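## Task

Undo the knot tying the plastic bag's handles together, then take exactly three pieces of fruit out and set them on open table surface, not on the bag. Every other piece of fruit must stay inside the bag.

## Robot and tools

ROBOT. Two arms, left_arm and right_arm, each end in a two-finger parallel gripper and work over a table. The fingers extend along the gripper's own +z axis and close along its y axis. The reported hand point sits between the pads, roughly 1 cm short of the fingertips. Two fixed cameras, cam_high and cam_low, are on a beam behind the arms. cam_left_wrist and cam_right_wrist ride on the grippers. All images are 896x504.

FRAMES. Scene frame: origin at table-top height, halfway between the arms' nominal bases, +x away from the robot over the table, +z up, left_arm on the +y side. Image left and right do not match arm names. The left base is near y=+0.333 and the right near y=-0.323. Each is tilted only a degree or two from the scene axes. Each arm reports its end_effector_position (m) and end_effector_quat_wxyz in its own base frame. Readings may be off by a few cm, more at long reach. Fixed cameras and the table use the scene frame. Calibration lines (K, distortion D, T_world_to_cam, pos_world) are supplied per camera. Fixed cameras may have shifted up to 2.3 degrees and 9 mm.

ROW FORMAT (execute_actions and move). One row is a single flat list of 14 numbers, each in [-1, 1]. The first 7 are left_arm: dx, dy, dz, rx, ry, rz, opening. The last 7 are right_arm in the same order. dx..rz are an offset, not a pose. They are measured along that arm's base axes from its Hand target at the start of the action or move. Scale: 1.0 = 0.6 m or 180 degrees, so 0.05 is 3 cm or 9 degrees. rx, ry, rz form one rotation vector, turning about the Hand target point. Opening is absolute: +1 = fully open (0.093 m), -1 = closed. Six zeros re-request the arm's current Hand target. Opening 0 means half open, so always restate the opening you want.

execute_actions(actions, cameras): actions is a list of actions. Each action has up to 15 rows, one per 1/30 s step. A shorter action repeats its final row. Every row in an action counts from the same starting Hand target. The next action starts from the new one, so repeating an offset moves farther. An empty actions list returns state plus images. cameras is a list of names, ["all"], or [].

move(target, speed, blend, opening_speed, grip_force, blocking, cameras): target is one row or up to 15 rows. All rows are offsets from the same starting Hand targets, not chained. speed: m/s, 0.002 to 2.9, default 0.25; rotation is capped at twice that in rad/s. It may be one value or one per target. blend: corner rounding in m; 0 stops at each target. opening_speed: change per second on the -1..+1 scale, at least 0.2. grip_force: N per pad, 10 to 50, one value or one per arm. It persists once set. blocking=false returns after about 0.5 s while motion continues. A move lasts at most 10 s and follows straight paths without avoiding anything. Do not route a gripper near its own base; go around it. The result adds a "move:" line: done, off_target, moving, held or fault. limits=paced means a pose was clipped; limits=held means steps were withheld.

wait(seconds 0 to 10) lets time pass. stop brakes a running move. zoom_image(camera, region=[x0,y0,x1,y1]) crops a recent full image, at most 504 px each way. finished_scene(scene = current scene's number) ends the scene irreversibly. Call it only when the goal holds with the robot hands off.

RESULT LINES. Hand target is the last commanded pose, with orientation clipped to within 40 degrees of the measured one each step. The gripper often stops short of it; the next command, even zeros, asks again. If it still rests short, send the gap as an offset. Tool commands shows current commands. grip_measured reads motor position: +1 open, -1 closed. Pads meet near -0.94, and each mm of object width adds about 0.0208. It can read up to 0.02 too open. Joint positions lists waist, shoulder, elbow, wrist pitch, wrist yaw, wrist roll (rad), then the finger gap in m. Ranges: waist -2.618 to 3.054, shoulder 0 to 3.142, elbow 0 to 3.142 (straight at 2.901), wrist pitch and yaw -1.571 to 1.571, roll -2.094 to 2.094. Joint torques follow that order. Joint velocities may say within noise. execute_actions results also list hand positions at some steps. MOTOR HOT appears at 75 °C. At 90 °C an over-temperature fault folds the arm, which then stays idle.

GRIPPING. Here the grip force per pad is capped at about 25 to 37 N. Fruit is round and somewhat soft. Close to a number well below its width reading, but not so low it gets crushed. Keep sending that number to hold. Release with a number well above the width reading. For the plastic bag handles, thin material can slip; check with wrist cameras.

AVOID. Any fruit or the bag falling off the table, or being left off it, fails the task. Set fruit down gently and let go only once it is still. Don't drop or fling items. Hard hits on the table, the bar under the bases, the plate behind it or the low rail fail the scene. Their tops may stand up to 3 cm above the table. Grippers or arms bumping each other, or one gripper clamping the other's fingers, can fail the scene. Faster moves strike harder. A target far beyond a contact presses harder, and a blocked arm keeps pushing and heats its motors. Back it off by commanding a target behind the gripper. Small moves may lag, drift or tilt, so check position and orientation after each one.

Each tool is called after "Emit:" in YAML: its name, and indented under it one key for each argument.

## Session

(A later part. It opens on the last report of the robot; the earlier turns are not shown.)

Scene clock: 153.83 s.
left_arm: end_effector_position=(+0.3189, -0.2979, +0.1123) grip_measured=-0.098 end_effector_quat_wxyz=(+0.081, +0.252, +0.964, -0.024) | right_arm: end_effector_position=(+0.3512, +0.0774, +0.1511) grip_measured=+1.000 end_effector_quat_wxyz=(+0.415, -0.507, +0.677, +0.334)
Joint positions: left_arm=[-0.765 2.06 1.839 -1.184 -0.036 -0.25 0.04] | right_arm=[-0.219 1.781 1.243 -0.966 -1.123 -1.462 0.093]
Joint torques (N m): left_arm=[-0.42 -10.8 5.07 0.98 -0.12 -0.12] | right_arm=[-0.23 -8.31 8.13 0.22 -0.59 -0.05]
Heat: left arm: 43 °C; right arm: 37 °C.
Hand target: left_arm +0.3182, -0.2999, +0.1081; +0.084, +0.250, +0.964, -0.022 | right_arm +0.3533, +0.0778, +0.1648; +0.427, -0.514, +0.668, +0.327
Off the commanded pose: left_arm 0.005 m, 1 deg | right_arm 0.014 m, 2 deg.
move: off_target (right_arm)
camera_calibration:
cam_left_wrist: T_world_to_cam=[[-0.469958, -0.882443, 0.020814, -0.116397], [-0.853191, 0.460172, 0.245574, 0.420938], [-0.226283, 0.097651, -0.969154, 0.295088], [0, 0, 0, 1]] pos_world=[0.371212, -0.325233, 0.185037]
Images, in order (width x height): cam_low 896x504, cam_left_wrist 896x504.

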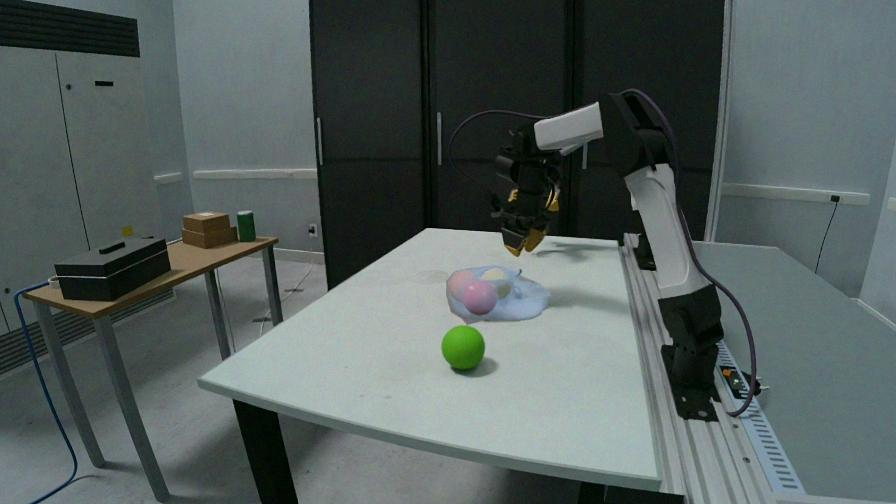

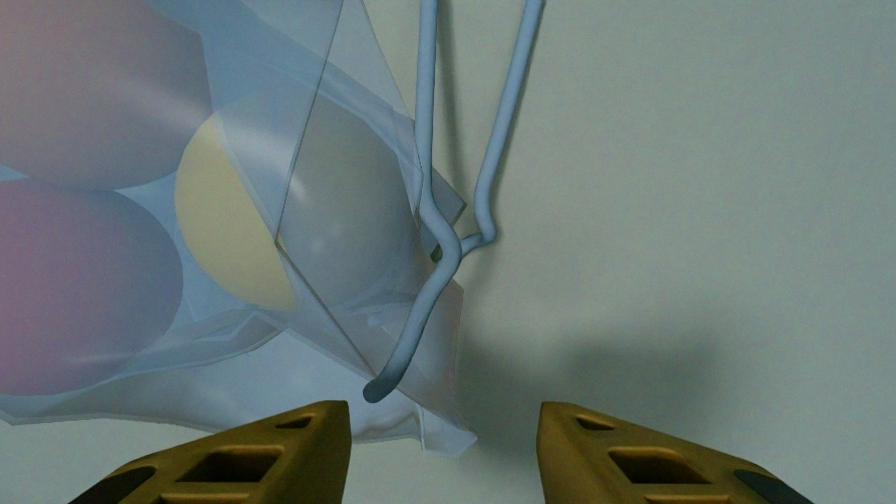

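Emit:
move:
  target:
    - [0.014,0.015,-0.064,0,0,0,-0.1,0,0,0,0,0,0,1]
    - [0.014,0.015,-0.064,0,0,0,-1,0,0,0,0,0,0,1]
    - [0.014,0.05,0.05,0,0,0,-1,0,0,0,0,0,0,1]
  speed: 0.1
  cameras: ["cam_left_wrist","cam_low","cam_right_wrist"]

Emit:
zoom_image:
  camera: "cam_low"
  region: [400, 190, 580, 330]

Scene clock: 158.60 s.
left_arm: end_effector_position=(+0.3255, -0.2700, +0.1230) grip_measured=-0.973 end_effector_quat_wxyz=(+0.072, +0.246, +0.967, -0.015) | right_arm: end_effector_position=(+0.3512, +0.0774, +0.1511) grip_measured=+1.000 end_effector_quat_wxyz=(+0.415, -0.507, +0.677, +0.334)
Joint positions: left_arm=[-0.707 2.028 1.837 -1.238 -0.036 -0.207 0] | right_arm=[-0.219 1.781 1.243 -0.966 -1.123 -1.462 0.093]
Joint torques (N m): left_arm=[0.49 -12.41 8.14 0.61 0.02 0.14] | right_arm=[-0.21 -8.36 8.14 0.21 -0.58 -0.04]
Heat: left arm: 44 °C; right arm: 36 °C.
Hand target: left_arm +0.3266, -0.2699, +0.1381; +0.084, +0.250, +0.964, -0.022 | right_arm +0.3533, +0.0778, +0.1648; +0.427, -0.514, +0.668, +0.327
Off the commanded pose: left_arm 0.015 m, 2 deg | right_arm 0.014 m, 2 deg.
move: off_target (left_arm, right_arm)
camera_calibration:
cam_left_wrist: T_world_to_cam=[[-0.456139, -0.889872, 0.00807984, -0.0938897], [-0.856537, 0.441479, 0.267283, 0.404445], [-0.241415, 0.114998, -0.963584, 0.313185], [0, 0, 0, 1]] pos_world=[0.379203, -0.298119, 0.194437]
cam_right_wrist: T_world_to_cam=[[0.959982, -0.280056, -0.00168999, -0.31964], [-0.219592, -0.748948, -0.625185, 0.269125], [0.173821, 0.600537, -0.780475, 0.0999688], [0, 0, 0, 1]] pos_world=[0.34857, 0.0520082, 0.245736]
Images, in order (width x height): cam_low 896x504, cam_left_wrist 896x504, cam_right_wrist 896x504.

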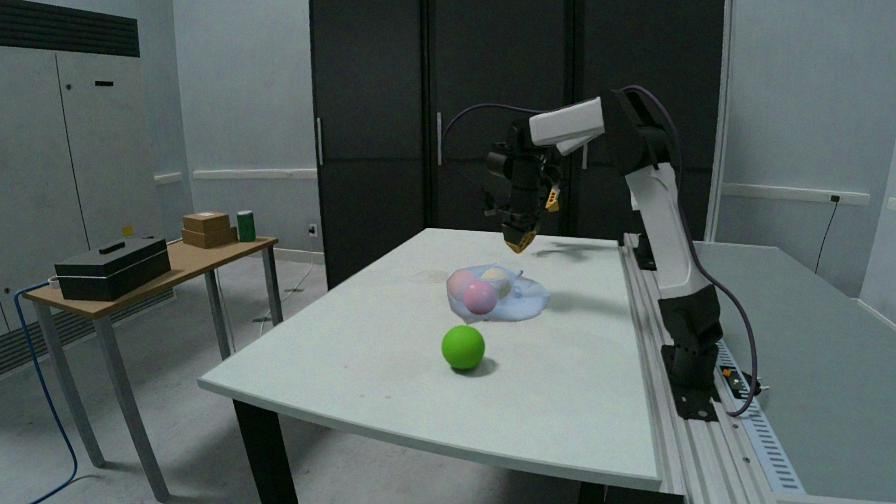

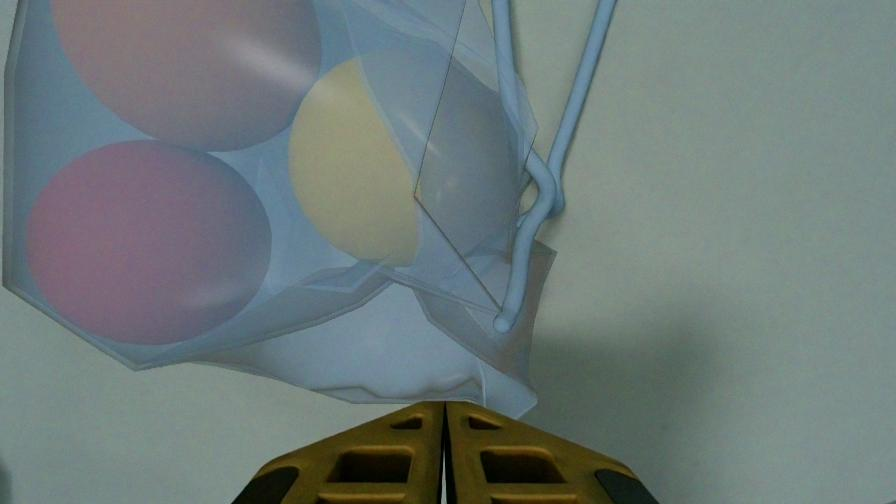

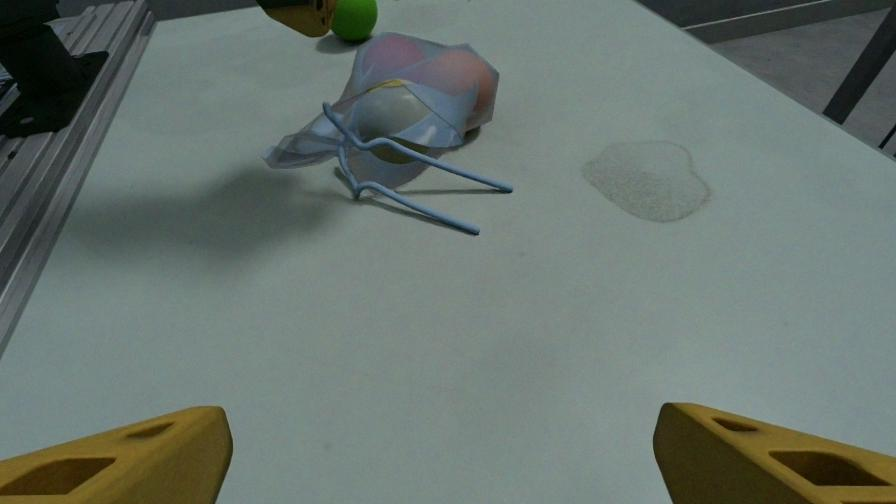

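Scaled by 2.800 from the camera's 896x504 image, which has a finer 1280x720 frame.

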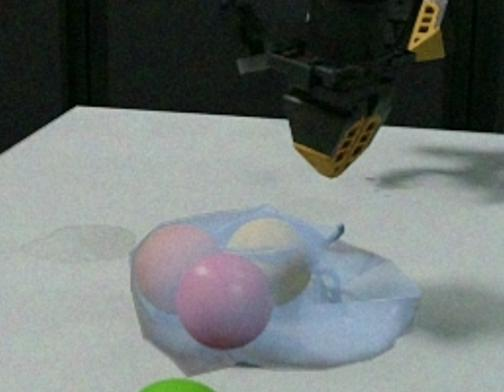

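Emit:
move:
  target:
    - [0,-0.037,-0.04,0,0,0,-0.1,0,0,0,0,0,0,1]
    - [0,-0.037,-0.15,0,0,0,-0.1,0,0,0,0,0,0,1]
    - [0,-0.037,-0.15,0,0,0,-1,0,0,0,0,0,0,1]
    - [0,0.02,0,0,0,0,-1,0,0,0,0,0,0,1]
  speed: 0.1
  cameras: ["cam_left_wrist","cam_low","cam_right_wrist"]

Emit:
zoom_image:
  camera: "cam_low"
  region: [400, 190, 580, 330]

Scene clock: 164.00 s.
left_arm: end_effector_position=(+0.3258, -0.2572, +0.1219) grip_measured=-0.973 end_effector_quat_wxyz=(+0.071, +0.245, +0.967, -0.013) | right_arm: end_effector_position=(+0.3512, +0.0774, +0.1511) grip_measured=+1.000 end_effector_quat_wxyz=(+0.415, -0.507, +0.677, +0.334)
Joint positions: left_arm=[-0.683 1.997 1.788 -1.222 -0.036 -0.183 0] | right_arm=[-0.219 1.781 1.243 -0.966 -1.123 -1.462 0.093]
Joint torques (N m): left_arm=[0.42 -12.36 8.24 0.56 0.05 0.13] | right_arm=[-0.12 -8.39 8.09 0.21 -0.59 -0.02]
Heat: left arm: 44 °C; right arm: 36 °C.
Hand target: left_arm +0.3267, -0.2579, +0.1382; +0.084, +0.250, +0.964, -0.022 | right_arm +0.3533, +0.0778, +0.1648; +0.427, -0.514, +0.668, +0.327
Off the commanded pose: left_arm 0.016 m, 2 deg | right_arm 0.014 m, 2 deg.
move: off_target (left_arm, right_arm); target 3's new opening was sent with left_arm's hand 0.011 m and 1 deg from that target
camera_calibration:
cam_left_wrist: T_world_to_cam=[[-0.455192, -0.890384, 0.00413307, -0.0823144], [-0.856846, 0.439299, 0.269871, 0.39861], [-0.242105, 0.119302, -0.962888, 0.311948], [0, 0, 0, 1]] pos_world=[0.379603, -0.285616, 0.193138]
cam_right_wrist: T_world_to_cam=[[0.959982, -0.280056, -0.00168999, -0.31964], [-0.219592, -0.748948, -0.625185, 0.269125], [0.173821, 0.600537, -0.780475, 0.0999688], [0, 0, 0, 1]] pos_world=[0.34857, 0.0520082, 0.245736]
Images, in order (width x height): cam_low 896x504, cam_left_wrist 896x504, cam_right_wrist 896x504.

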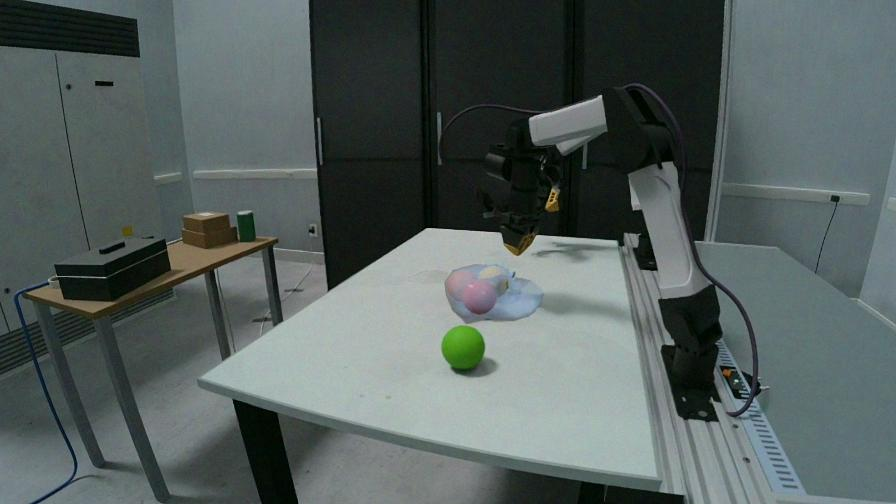

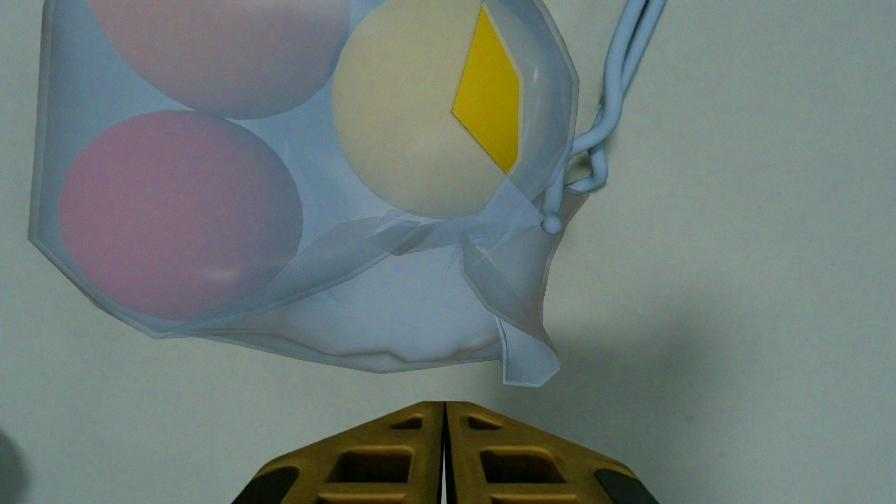

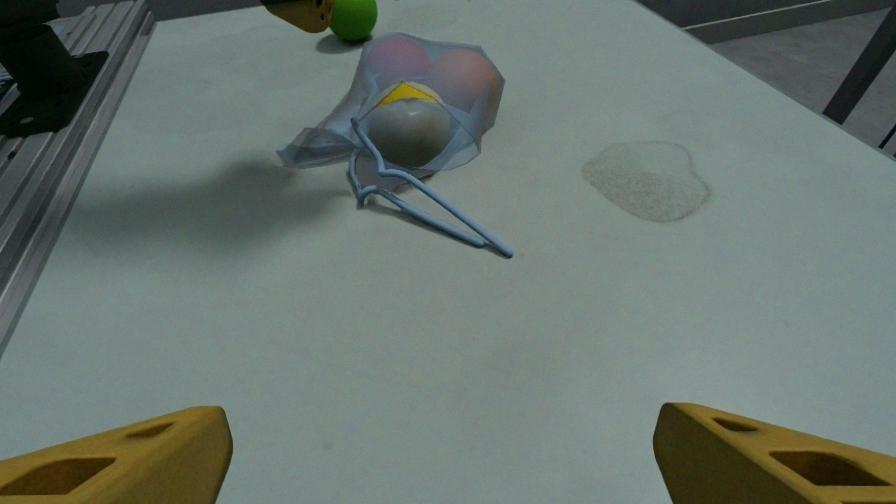

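Scaled by 2.800 from the camera's 896x504 image, which has a finer 1280x720 frame.

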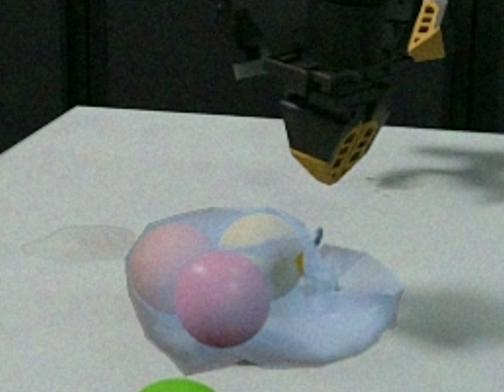

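Emit:
move:
  target:
    - [0.028,-0.078,0,0,0,0,-0.2,0,0,0,0,0,0,1]
    - [0.028,-0.078,-0.168,0,0,0,-0.2,0,0,0,0,0,0,1]
  speed: 0.1
  cameras: ["cam_left_wrist","cam_right_wrist"]

Emit:
zoom_image:
  camera: "cam_right_wrist"
  region: [240, 0, 520, 220]

Scene clock: 168.17 s.
left_arm: end_effector_position=(+0.3461, -0.3019, +0.0496) grip_measured=-0.202 end_effector_quat_wxyz=(+0.090, +0.251, +0.964, -0.026) | right_arm: end_effector_position=(+0.3512, +0.0774, +0.1511) grip_measured=+1.000 end_effector_quat_wxyz=(+0.415, -0.507, +0.677, +0.334)
Joint positions: left_arm=[-0.731 2.16 1.74 -0.967 -0.036 -0.218 0.036] | right_arm=[-0.219 1.781 1.243 -0.966 -1.123 -1.462 0.093]
Joint torques (N m): left_arm=[-0.55 -9.96 5.19 0.99 -0.06 -0.09] | right_arm=[-0.27 -8.39 8.1 0.19 -0.59 -0.03]
Heat: left arm: 44 °C; right arm: 36 °C.
Hand target: left_arm +0.3434, -0.3047, +0.0373; +0.084, +0.250, +0.964, -0.022 | right_arm +0.3533, +0.0778, +0.1648; +0.427, -0.514, +0.668, +0.327
Off the commanded pose: left_arm 0.013 m, 1 deg | right_arm 0.014 m, 2 deg.
move: off_target (left_arm, right_arm)
camera_calibration:
cam_left_wrist: T_world_to_cam=[[-0.467135, -0.883962, 0.0199061, -0.107357], [-0.858705, 0.458924, 0.228068, 0.463848], [-0.210739, 0.0894453, -0.973442, 0.233286], [0, 0, 0, 1]] pos_world=[0.397321, -0.328637, 0.123439]
cam_right_wrist: T_world_to_cam=[[0.959982, -0.280056, -0.00168999, -0.31964], [-0.219592, -0.748948, -0.625185, 0.269125], [0.173821, 0.600537, -0.780475, 0.0999688], [0, 0, 0, 1]] pos_world=[0.34857, 0.0520082, 0.245736]
Images, in order (width x height): cam_left_wrist 896x504, cam_right_wrist 896x504.

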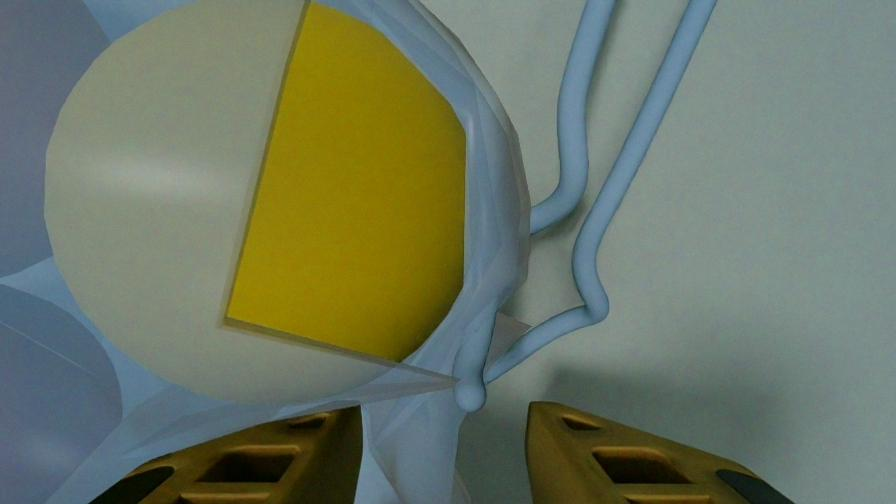

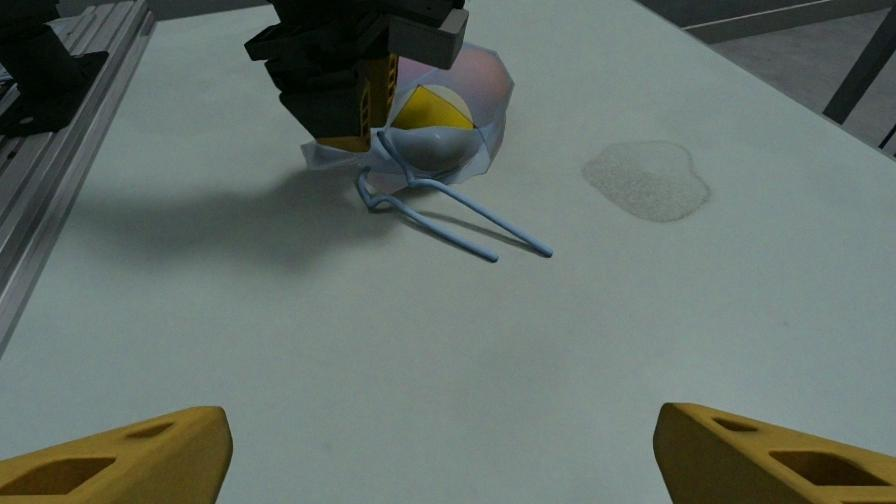

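Scaled by 1.800 from the camera's 896x504 image, which has a finer 1280x720 frame.

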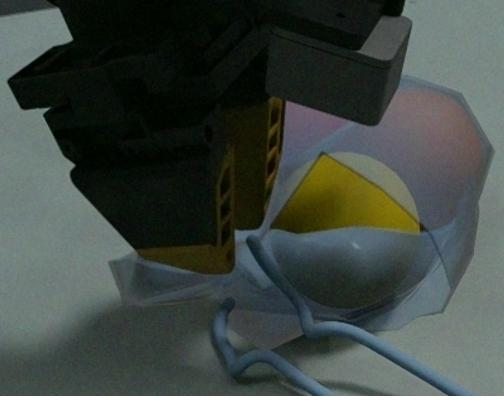

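Emit:
move:
  target: [0.015,-0.008,-0.012,0,0,0,-0.2,0,0,0,0,0,0,1]
  cameras: ["cam_left_wrist","cam_right_wrist","cam_high"]

Scene clock: 171.47 s.
left_arm: end_effector_position=(+0.3461, -0.3020, +0.0317) grip_measured=-0.202 end_effector_quat_wxyz=(+0.075, +0.251, +0.965, -0.018) | right_arm: end_effector_position=(+0.3512, +0.0774, +0.1511) grip_measured=+1.000 end_effector_quat_wxyz=(+0.415, -0.507, +0.677, +0.334)
Joint positions: left_arm=[-0.731 2.207 1.749 -0.963 -0.036 -0.218 0.036] | right_arm=[-0.219 1.781 1.243 -0.966 -1.123 -1.462 0.093]
Joint torques (N m): left_arm=[-0.1 -10.25 8.29 0.93 -0.05 -0.05] | right_arm=[-0.16 -8.43 8.12 0.22 -0.59 -0.04]
Heat: left arm: 44 °C; right arm: 36 °C.
Hand target: left_arm +0.3523, -0.3094, +0.0299; +0.084, +0.250, +0.964, -0.022 | right_arm +0.3533, +0.0778, +0.1648; +0.427, -0.514, +0.668, +0.327
Off the commanded pose: left_arm 0.010 m, 1 deg | right_arm 0.014 m, 2 deg.
move: off_target (right_arm)
camera_calibration:
cam_left_wrist: T_world_to_cam=[[-0.466817, -0.884278, 0.0116229, -0.106945], [-0.852403, 0.453413, 0.260436, 0.463093], [-0.235567, 0.111668, -0.965421, 0.230884], [0, 0, 0, 1]] pos_world=[0.399207, -0.330324, 0.103537]
cam_right_wrist: T_world_to_cam=[[0.959982, -0.280056, -0.00168999, -0.31964], [-0.219592, -0.748948, -0.625185, 0.269125], [0.173821, 0.600537, -0.780475, 0.0999688], [0, 0, 0, 1]] pos_world=[0.34857, 0.0520082, 0.245736]
Images, in order (width x height): cam_high 896x504, cam_left_wrist 896x504, cam_right_wrist 896x504.

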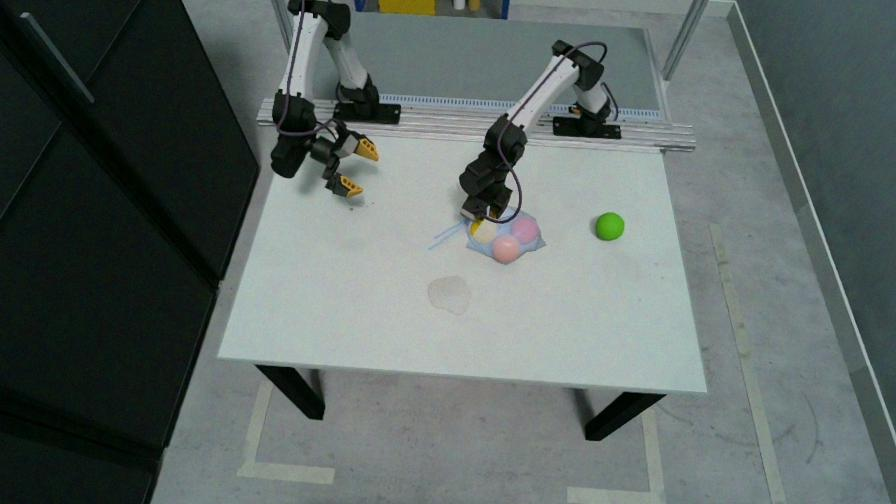

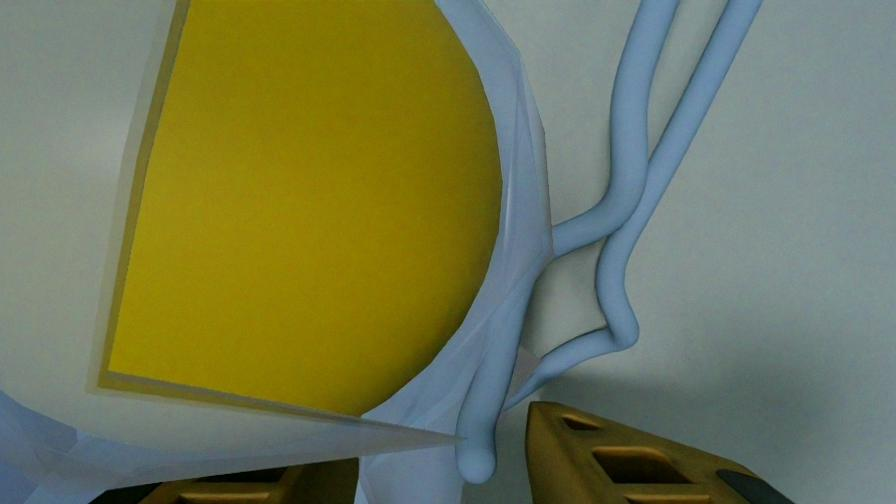

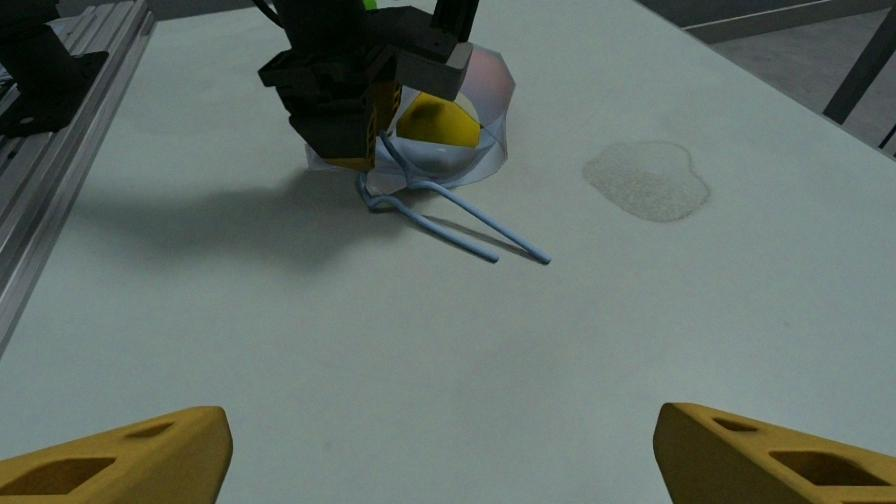

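Emit:
move:
  target: [0.015,-0.008,0.13,0,0,0,1,0,0,0,0,0,0,1]
  cameras: ["cam_left_wrist","cam_right_wrist"]

Emit:
zoom_image:
  camera: "cam_right_wrist"
  region: [280, 10, 580, 280]

Scene clock: 173.50 s.
left_arm: end_effector_position=(+0.3605, -0.3148, +0.1129) grip_measured=+1.000 end_effector_quat_wxyz=(+0.092, +0.251, +0.963, -0.027) | right_arm: end_effector_position=(+0.3512, +0.0774, +0.1511) grip_measured=+1.000 end_effector_quat_wxyz=(+0.415, -0.507, +0.677, +0.334)
Joint positions: left_arm=[-0.731 2.235 2.111 -1.259 -0.036 -0.218 0.093] | right_arm=[-0.219 1.781 1.243 -0.966 -1.123 -1.462 0.093]
Joint torques (N m): left_arm=[0.34 -10.48 7.94 0.66 -0.02 0.01] | right_arm=[-0.2 -8.46 8.08 0.21 -0.58 -0.04]
Heat: left arm: 45 °C; right arm: 36 °C.
Hand target: left_arm +0.3614, -0.3143, +0.1080; +0.084, +0.250, +0.964, -0.022 | right_arm +0.3533, +0.0778, +0.1648; +0.427, -0.514, +0.668, +0.327
Off the commanded pose: left_arm 0.005 m, 1 deg | right_arm 0.014 m, 2 deg.
move: off_target (right_arm)
camera_calibration:
cam_left_wrist: T_world_to_cam=[[-0.467208, -0.883899, 0.0209568, -0.11336], [-0.859469, 0.459601, 0.223784, 0.468737], [-0.207435, 0.0865421, -0.974413, 0.29706], [0, 0, 0, 1]] pos_world=[0.411523, -0.341338, 0.186939]
cam_right_wrist: T_world_to_cam=[[0.959982, -0.280056, -0.00168999, -0.31964], [-0.219592, -0.748948, -0.625185, 0.269125], [0.173821, 0.600537, -0.780475, 0.0999688], [0, 0, 0, 1]] pos_world=[0.34857, 0.0520082, 0.245736]
Images, in order (width x height): cam_left_wrist 896x504, cam_right_wrist 896x504.

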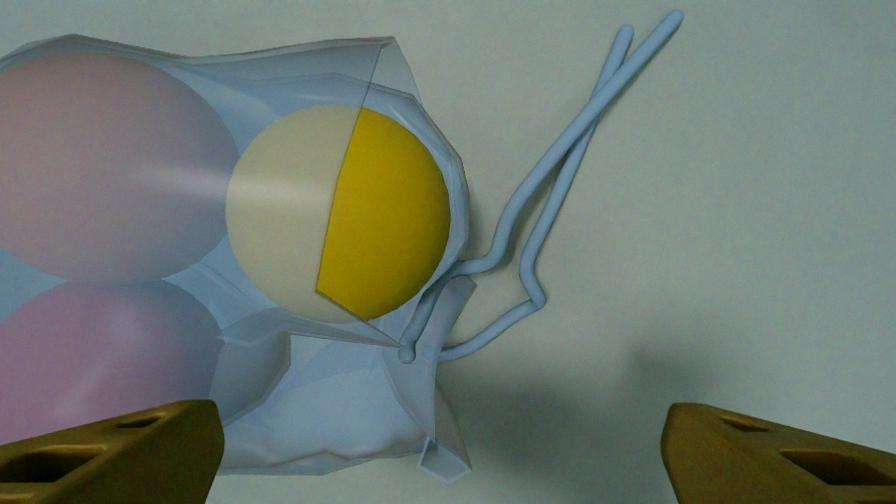

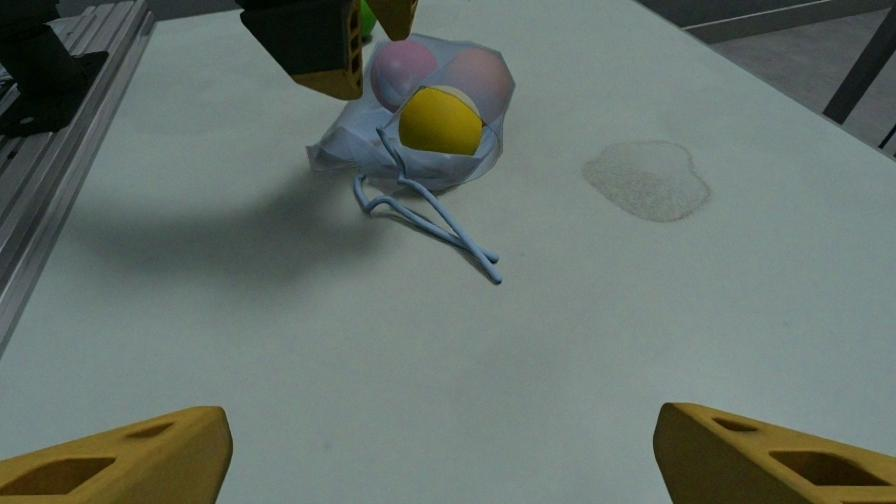

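Scaled by 1.680 from the camera's 896x504 image, which has a finer 1280x720 frame.

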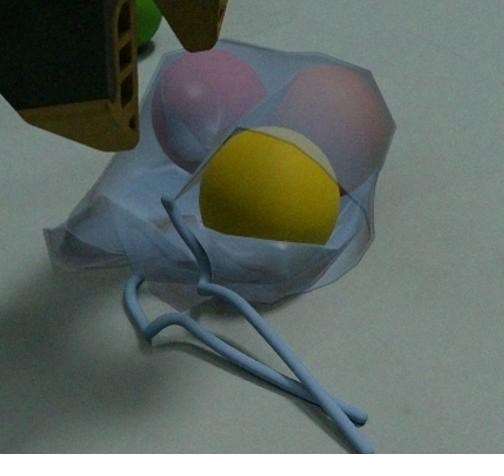

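Emit:
move:
  target: [-0.12,0.2,0.1,0,0,0,1,0,0,0,0,0,0,1]

Emit:
move:
  target: [0,0,0,0,0,0,1,0.083,0.35,-0.06,-0.108,0.027,0,1]
  cameras: ["cam_right_wrist","cam_low"]

Scene clock: 177.17 s.
left_arm: end_effector_position=(+0.2960, -0.1964, +0.1701) grip_measured=+1.000 end_effector_quat_wxyz=(+0.095, +0.243, +0.965, -0.019) | right_arm: end_effector_position=(+0.3512, +0.0774, +0.1511) grip_measured=+1.000 end_effector_quat_wxyz=(+0.415, -0.507, +0.677, +0.334)
Joint positions: left_arm=[-0.601 1.719 1.612 -1.272 -0.031 -0.104 0.093] | right_arm=[-0.219 1.781 1.243 -0.966 -1.123 -1.462 0.093]
Joint torques (N m): left_arm=[0.34 -8.75 5.05 0.73 0.15 0.13] | right_arm=[-0.2 -8.44 8.05 0.18 -0.6 -0.03]
Heat: left arm: 45 °C; right arm: 36 °C.
Hand target: left_arm +0.2893, -0.1942, +0.1680; +0.084, +0.250, +0.964, -0.022 | right_arm +0.3533, +0.0778, +0.1648; +0.427, -0.514, +0.668, +0.327
Off the commanded pose: left_arm 0.007 m, 2 deg | right_arm 0.014 m, 2 deg.
move: off_target (right_arm)

Scene clock: 178.90 s.
left_arm: end_effector_position=(+0.2960, -0.1964, +0.1701) grip_measured=+1.000 end_effector_quat_wxyz=(+0.095, +0.244, +0.965, -0.019) | right_arm: end_effector_position=(+0.3991, +0.2853, +0.1328) grip_measured=+1.000 end_effector_quat_wxyz=(+0.313, -0.566, +0.726, +0.233)
Joint positions: left_arm=[-0.601 1.719 1.612 -1.272 -0.031 -0.103 0.093] | right_arm=[0.43 1.94 1.508 -0.552 -0.583 -0.714 0.093]
Joint torques (N m): left_arm=[0.4 -8.66 4.98 0.73 0.16 0.11] | right_arm=[0.12 -6.83 9.39 1.16 -0.11 0.12]
Heat: left arm: 45 °C; right arm: 36 °C.
Hand target: left_arm +0.2893, -0.1942, +0.1680; +0.084, +0.250, +0.964, -0.022 | right_arm +0.4032, +0.2878, +0.1287; +0.306, -0.564, +0.731, +0.231
Off the commanded pose: left_arm 0.007 m, 2 deg | right_arm 0.006 m, 1 deg.
move: done
camera_calibration:
cam_right_wrist: T_world_to_cam=[[0.965016, -0.257567, 0.0490221, -0.322579], [-0.225492, -0.91071, -0.346064, 0.435358], [0.13378, 0.322904, -0.936929, 0.0684727], [0, 0, 0, 1]] pos_world=[0.400304, 0.29129, 0.23063]
Images, in order (width x height): cam_low 896x504, cam_right_wrist 896x504.

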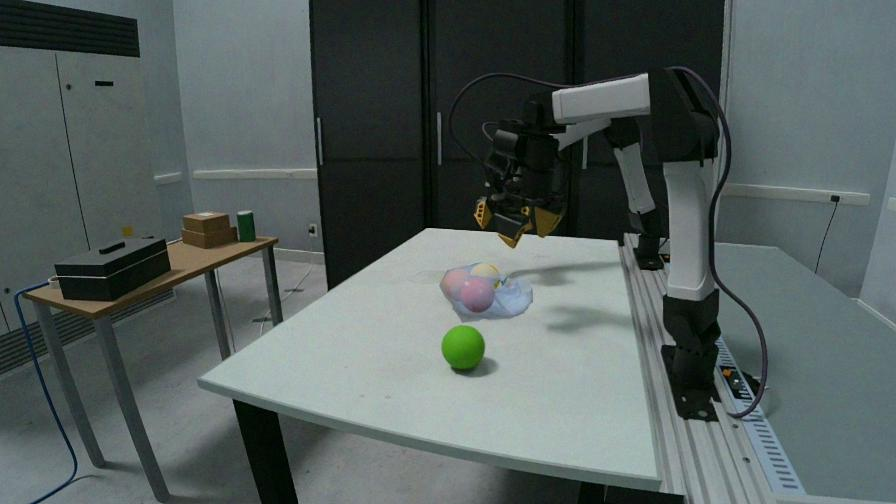

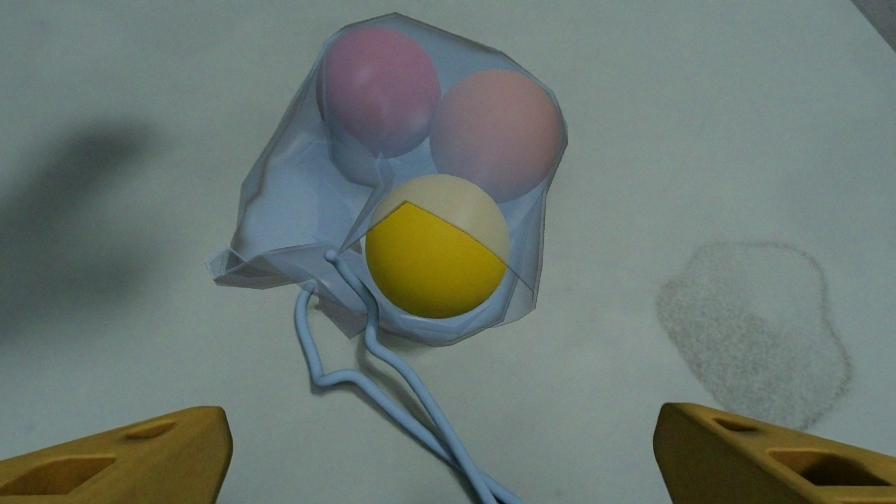

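Emit:
move:
  target:
    - [0,0,0,0,0,0,1,0.018,0.06,-0.118,0,0,0,1]
    - [0,0,0,0,0,0,1,0.036,0.13,-0.19,0,0,0,1]
  speed: 0.15
  cameras: ["cam_right_wrist"]

Scene clock: 182.57 s.
left_arm: end_effector_position=(+0.2960, -0.1964, +0.1701) grip_measured=+1.000 end_effector_quat_wxyz=(+0.095, +0.244, +0.965, -0.019) | right_arm: end_effector_position=(+0.4181, +0.3590, +0.0177) grip_measured=+1.000 end_effector_quat_wxyz=(+0.298, -0.565, +0.733, +0.235)
Joint positions: left_arm=[-0.601 1.719 1.612 -1.272 -0.031 -0.103 0.093] | right_arm=[0.561 2.283 1.567 -0.236 -0.507 -0.587 0.093]
Joint torques (N m): left_arm=[0.36 -8.7 5.03 0.74 0.17 0.15] | right_arm=[0.28 -8.75 8.85 1.52 -0.07 0.15]
Heat: left arm: 44 °C; right arm: 36 °C.
Hand target: left_arm +0.2893, -0.1942, +0.1680; +0.084, +0.250, +0.964, -0.022 | right_arm +0.4247, +0.3658, +0.0148; +0.306, -0.564, +0.731, +0.231
Off the commanded pose: left_arm 0.007 m, 2 deg | right_arm 0.010 m, 1 deg.
move: done
camera_calibration:
cam_right_wrist: T_world_to_cam=[[0.96565, -0.258586, 0.0255652, -0.315733], [-0.236673, -0.915879, -0.32427, 0.47308], [0.107266, 0.307081, -0.945619, -0.0488396], [0, 0, 0, 1]] pos_world=[0.422092, 0.366638, 0.115294]
Images, in order (width x height): cam_right_wrist 896x504.

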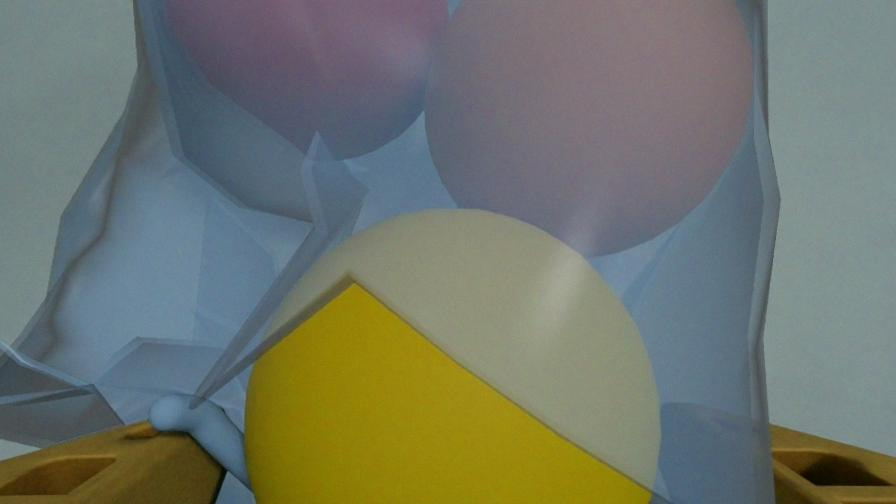

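Emit:
move:
  target:
    - [0,0,0,0,0,0,1,0.005,0.005,0.0,0,0,0,1]
    - [0,0,0,0,0,0,1,0.005,0.005,0.0,0,0,0,0.2]
  opening_speed: 0.6
  cameras: ["cam_right_wrist"]

Emit:
move:
  target: [0,0,0,0,0,0,1,0,-0.10,0.12,0,0,0,0.2]
  speed: 0.1
  cameras: ["cam_right_wrist","cam_low"]

Emit:
zoom_image:
  camera: "cam_low"
  region: [380, 180, 620, 380]

Scene clock: 185.90 s.
left_arm: end_effector_position=(+0.2960, -0.1964, +0.1701) grip_measured=+1.000 end_effector_quat_wxyz=(+0.095, +0.244, +0.965, -0.019) | right_arm: end_effector_position=(+0.4235, +0.3620, +0.0199) grip_measured=+0.423 end_effector_quat_wxyz=(+0.304, -0.564, +0.732, +0.234)
Joint positions: left_arm=[-0.601 1.719 1.612 -1.272 -0.031 -0.103 0.093] | right_arm=[0.561 2.294 1.591 -0.236 -0.505 -0.585 0.066]
Joint torques (N m): left_arm=[0.34 -8.75 4.98 0.72 0.15 0.13] | right_arm=[0.47 -8.65 9.01 1.44 -0.08 0.11]
Heat: left arm: 44 °C; right arm: 36 °C.
Hand target: left_arm +0.2893, -0.1942, +0.1680; +0.084, +0.250, +0.964, -0.022 | right_arm +0.4277, +0.3688, +0.0148; +0.306, -0.564, +0.731, +0.231
Off the commanded pose: left_arm 0.007 m, 2 deg | right_arm 0.010 m, 0 deg.
move: done
camera_calibration:
cam_right_wrist: T_world_to_cam=[[0.964523, -0.261788, 0.0341063, -0.318828], [-0.236182, -0.913381, -0.331593, 0.476762], [0.117959, 0.311773, -0.942806, -0.0545786], [0, 0, 0, 1]] pos_world=[0.426557, 0.369016, 0.117508]
Images, in order (width x height): cam_right_wrist 896x504.

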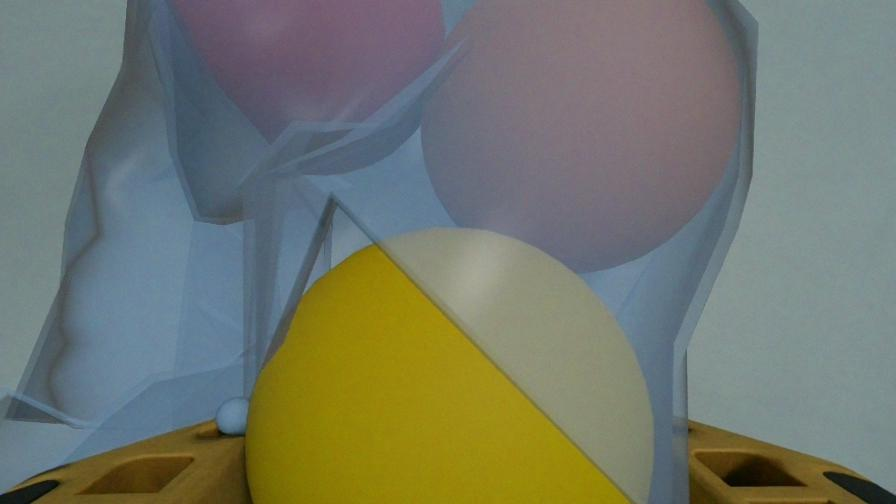

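Scene clock: 187.57 s.
left_arm: end_effector_position=(+0.2960, -0.1964, +0.1701) grip_measured=+1.000 end_effector_quat_wxyz=(+0.095, +0.244, +0.965, -0.019) | right_arm: end_effector_position=(+0.4291, +0.3049, +0.0610) grip_measured=+0.423 end_effector_quat_wxyz=(+0.286, -0.558, +0.745, +0.228)
Joint positions: left_arm=[-0.601 1.719 1.612 -1.272 -0.031 -0.103 0.093] | right_arm=[0.451 2.169 1.591 -0.45 -0.544 -0.679 0.066]
Joint torques (N m): left_arm=[0.38 -8.75 5.01 0.73 0.16 0.14] | right_arm=[0.09 -14.3 7.19 1.14 -0.36 -0.04]
Heat: left arm: 44 °C; right arm: 36 °C.
Hand target: left_arm +0.2893, -0.1942, +0.1680; +0.084, +0.250, +0.964, -0.022 | right_arm +0.4276, +0.3088, +0.0866; +0.305, -0.564, +0.731, +0.231
Off the commanded pose: left_arm 0.007 m, 2 deg | right_arm 0.026 m, 3 deg.
move: off_target (right_arm)
camera_calibration:
cam_right_wrist: T_world_to_cam=[[0.959912, -0.280026, 0.0124516, -0.331654], [-0.264059, -0.918292, -0.294978, 0.450885], [0.094036, 0.279865, -0.955423, 0.0221339], [0, 0, 0, 1]] pos_world=[0.435337, 0.314978, 0.158278]
Images, in order (width x height): cam_low 896x504, cam_right_wrist 896x504.

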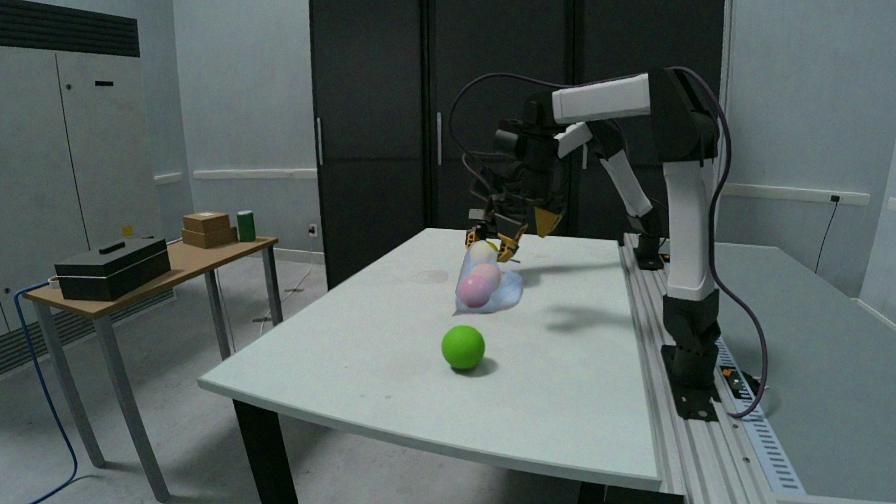

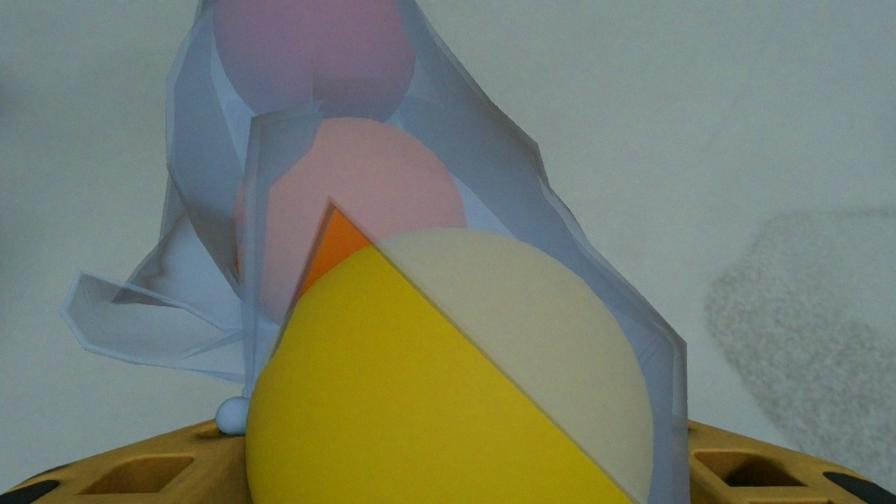

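Scaled by 2.100 from the camera's 896x504 image, which has a finer 1280x720 frame.

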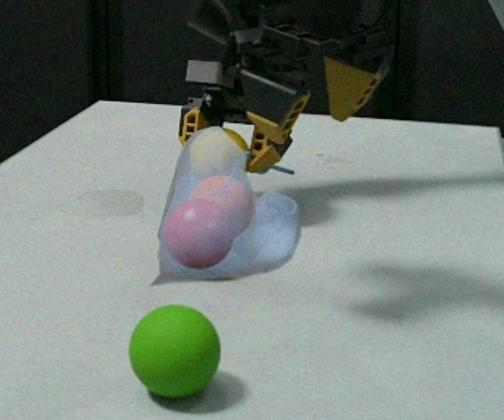

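Emit:
move:
  target:
    - [0,0,0,0,0,0,1,-0.02,-0.08,0.13,0,0,0,0.2]
    - [0,0,0,0,0,0,1,-0.02,-0.22,0.03,0,0,0,0.2]
    - [0,0,0,0,0,0,1,-0.02,-0.23,-0.09,0,0,0,0.2]
  speed: 0.12
  blend: [0.03,0.02,0]
  cameras: ["cam_right_wrist"]

Emit:
move:
  target: [0,0,0,0,0,0,1,0,0,0,0,0,0,1]
  opening_speed: 0.6

Emit:
move:
  target: [0,0,0,0,0,0,1,-0.02,-0.1,0.15,0,0,0,1]
  cameras: ["cam_right_wrist","cam_low"]

Scene clock: 191.63 s.
left_arm: end_effector_position=(+0.2960, -0.1964, +0.1701) grip_measured=+1.000 end_effector_quat_wxyz=(+0.095, +0.244, +0.965, -0.019) | right_arm: end_effector_position=(+0.4160, +0.1681, +0.0382) grip_measured=+0.423 end_effector_quat_wxyz=(+0.303, -0.562, +0.737, +0.224)
Joint positions: left_arm=[-0.601 1.719 1.612 -1.272 -0.031 -0.103 0.093] | right_arm=[0.143 2.037 1.294 -0.445 -0.688 -1.021 0.066]
Joint torques (N m): left_arm=[0.35 -8.76 5.03 0.72 0.14 0.14] | right_arm=[-0.23 -7.51 5.56 1.14 -0.47 -0.03]
Heat: left arm: 43 °C; right arm: 37 °C.
Hand target: left_arm +0.2893, -0.1942, +0.1680; +0.084, +0.250, +0.964, -0.022 | right_arm +0.4158, +0.1708, +0.0327; +0.306, -0.564, +0.731, +0.231
Off the commanded pose: left_arm 0.007 m, 2 deg | right_arm 0.006 m, 1 deg.
move: done
camera_calibration:
cam_right_wrist: T_world_to_cam=[[0.960452, -0.275009, 0.0436225, -0.359391], [-0.247607, -0.915192, -0.317985, 0.3086], [0.127372, 0.294607, -0.947092, 0.0232539], [0, 0, 0, 1]] pos_world=[0.418628, 0.176742, 0.135831]
Images, in order (width x height): cam_right_wrist 896x504.

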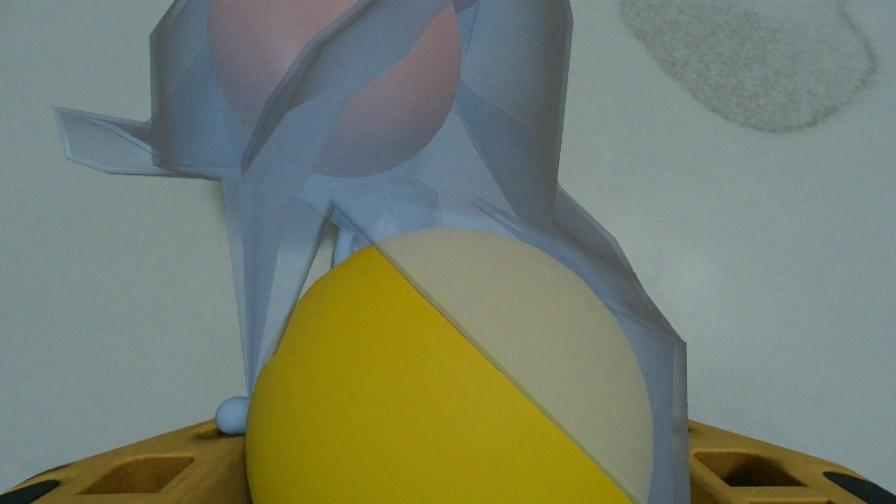

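Scene clock: 193.20 s.
left_arm: end_effector_position=(+0.2960, -0.1964, +0.1701) grip_measured=+1.000 end_effector_quat_wxyz=(+0.095, +0.244, +0.965, -0.019) | right_arm: end_effector_position=(+0.4164, +0.1688, +0.0390) grip_measured=+1.000 end_effector_quat_wxyz=(+0.305, -0.562, +0.735, +0.225)
Joint positions: left_arm=[-0.601 1.719 1.612 -1.272 -0.031 -0.103 0.093] | right_arm=[0.143 2.037 1.294 -0.441 -0.693 -1.021 0.093]
Joint torques (N m): left_arm=[0.34 -8.69 5.03 0.73 0.16 0.13] | right_arm=[-0.21 -7.46 5.49 1.11 -0.44 -0.02]
Heat: left arm: 43 °C; right arm: 37 °C.
Hand target: left_arm +0.2893, -0.1942, +0.1680; +0.084, +0.250, +0.964, -0.022 | right_arm +0.4158, +0.1708, +0.0327; +0.306, -0.564, +0.731, +0.231
Off the commanded pose: left_arm 0.007 m, 2 deg | right_arm 0.007 m, 1 deg.
move: done

Scene clock: 194.63 s.
left_arm: end_effector_position=(+0.2960, -0.1964, +0.1701) grip_measured=+1.000 end_effector_quat_wxyz=(+0.095, +0.244, +0.965, -0.019) | right_arm: end_effector_position=(+0.4025, +0.1074, +0.1086) grip_measured=+1.000 end_effector_quat_wxyz=(+0.294, -0.558, +0.741, +0.233)
Joint positions: left_arm=[-0.601 1.719 1.612 -1.272 -0.031 -0.103 0.093] | right_arm=[-0.016 1.924 1.447 -0.868 -0.742 -1.219 0.093]
Joint torques (N m): left_arm=[0.36 -8.72 5.01 0.73 0.16 0.13] | right_arm=[0.1 -9.76 8.2 0.47 -0.48 -0.05]
Heat: left arm: 43 °C; right arm: 37 °C.
Hand target: left_arm +0.2893, -0.1942, +0.1680; +0.084, +0.250, +0.964, -0.022 | right_arm +0.4037, +0.1108, +0.1226; +0.305, -0.564, +0.731, +0.231
Off the commanded pose: left_arm 0.007 m, 2 deg | right_arm 0.015 m, 2 deg.
move: off_target (right_arm)
camera_calibration:
cam_right_wrist: T_world_to_cam=[[0.960944, -0.276297, 0.0156864, -0.363171], [-0.257504, -0.913468, -0.31507, 0.275563], [0.101382, 0.298725, -0.948939, 0.11967], [0, 0, 0, 1]] pos_world=[0.407813, 0.115626, 0.206078]
Images, in order (width x height): cam_low 896x504, cam_right_wrist 896x504.

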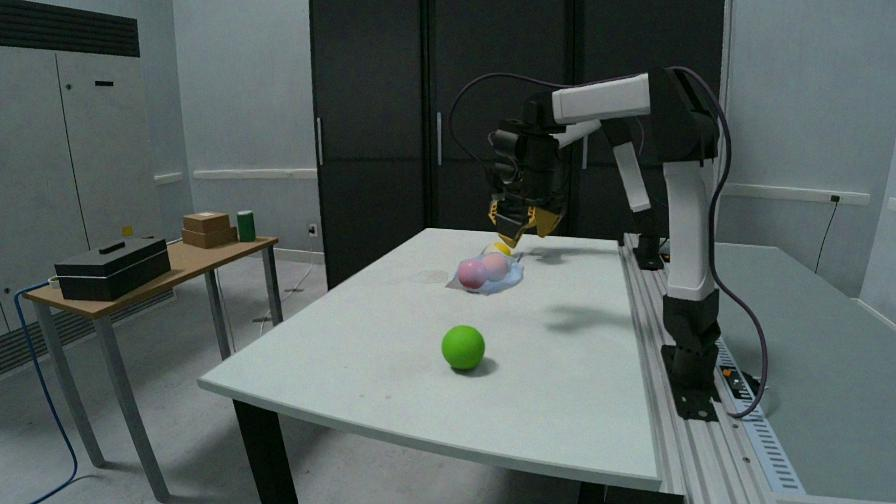

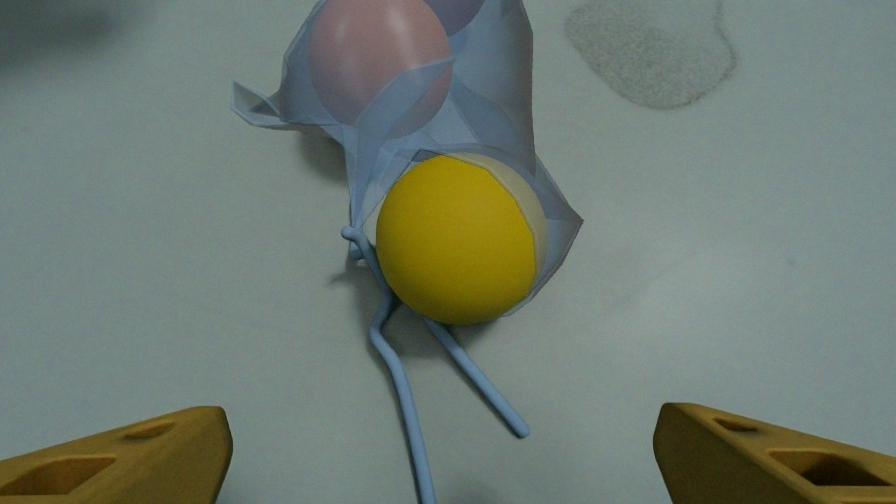

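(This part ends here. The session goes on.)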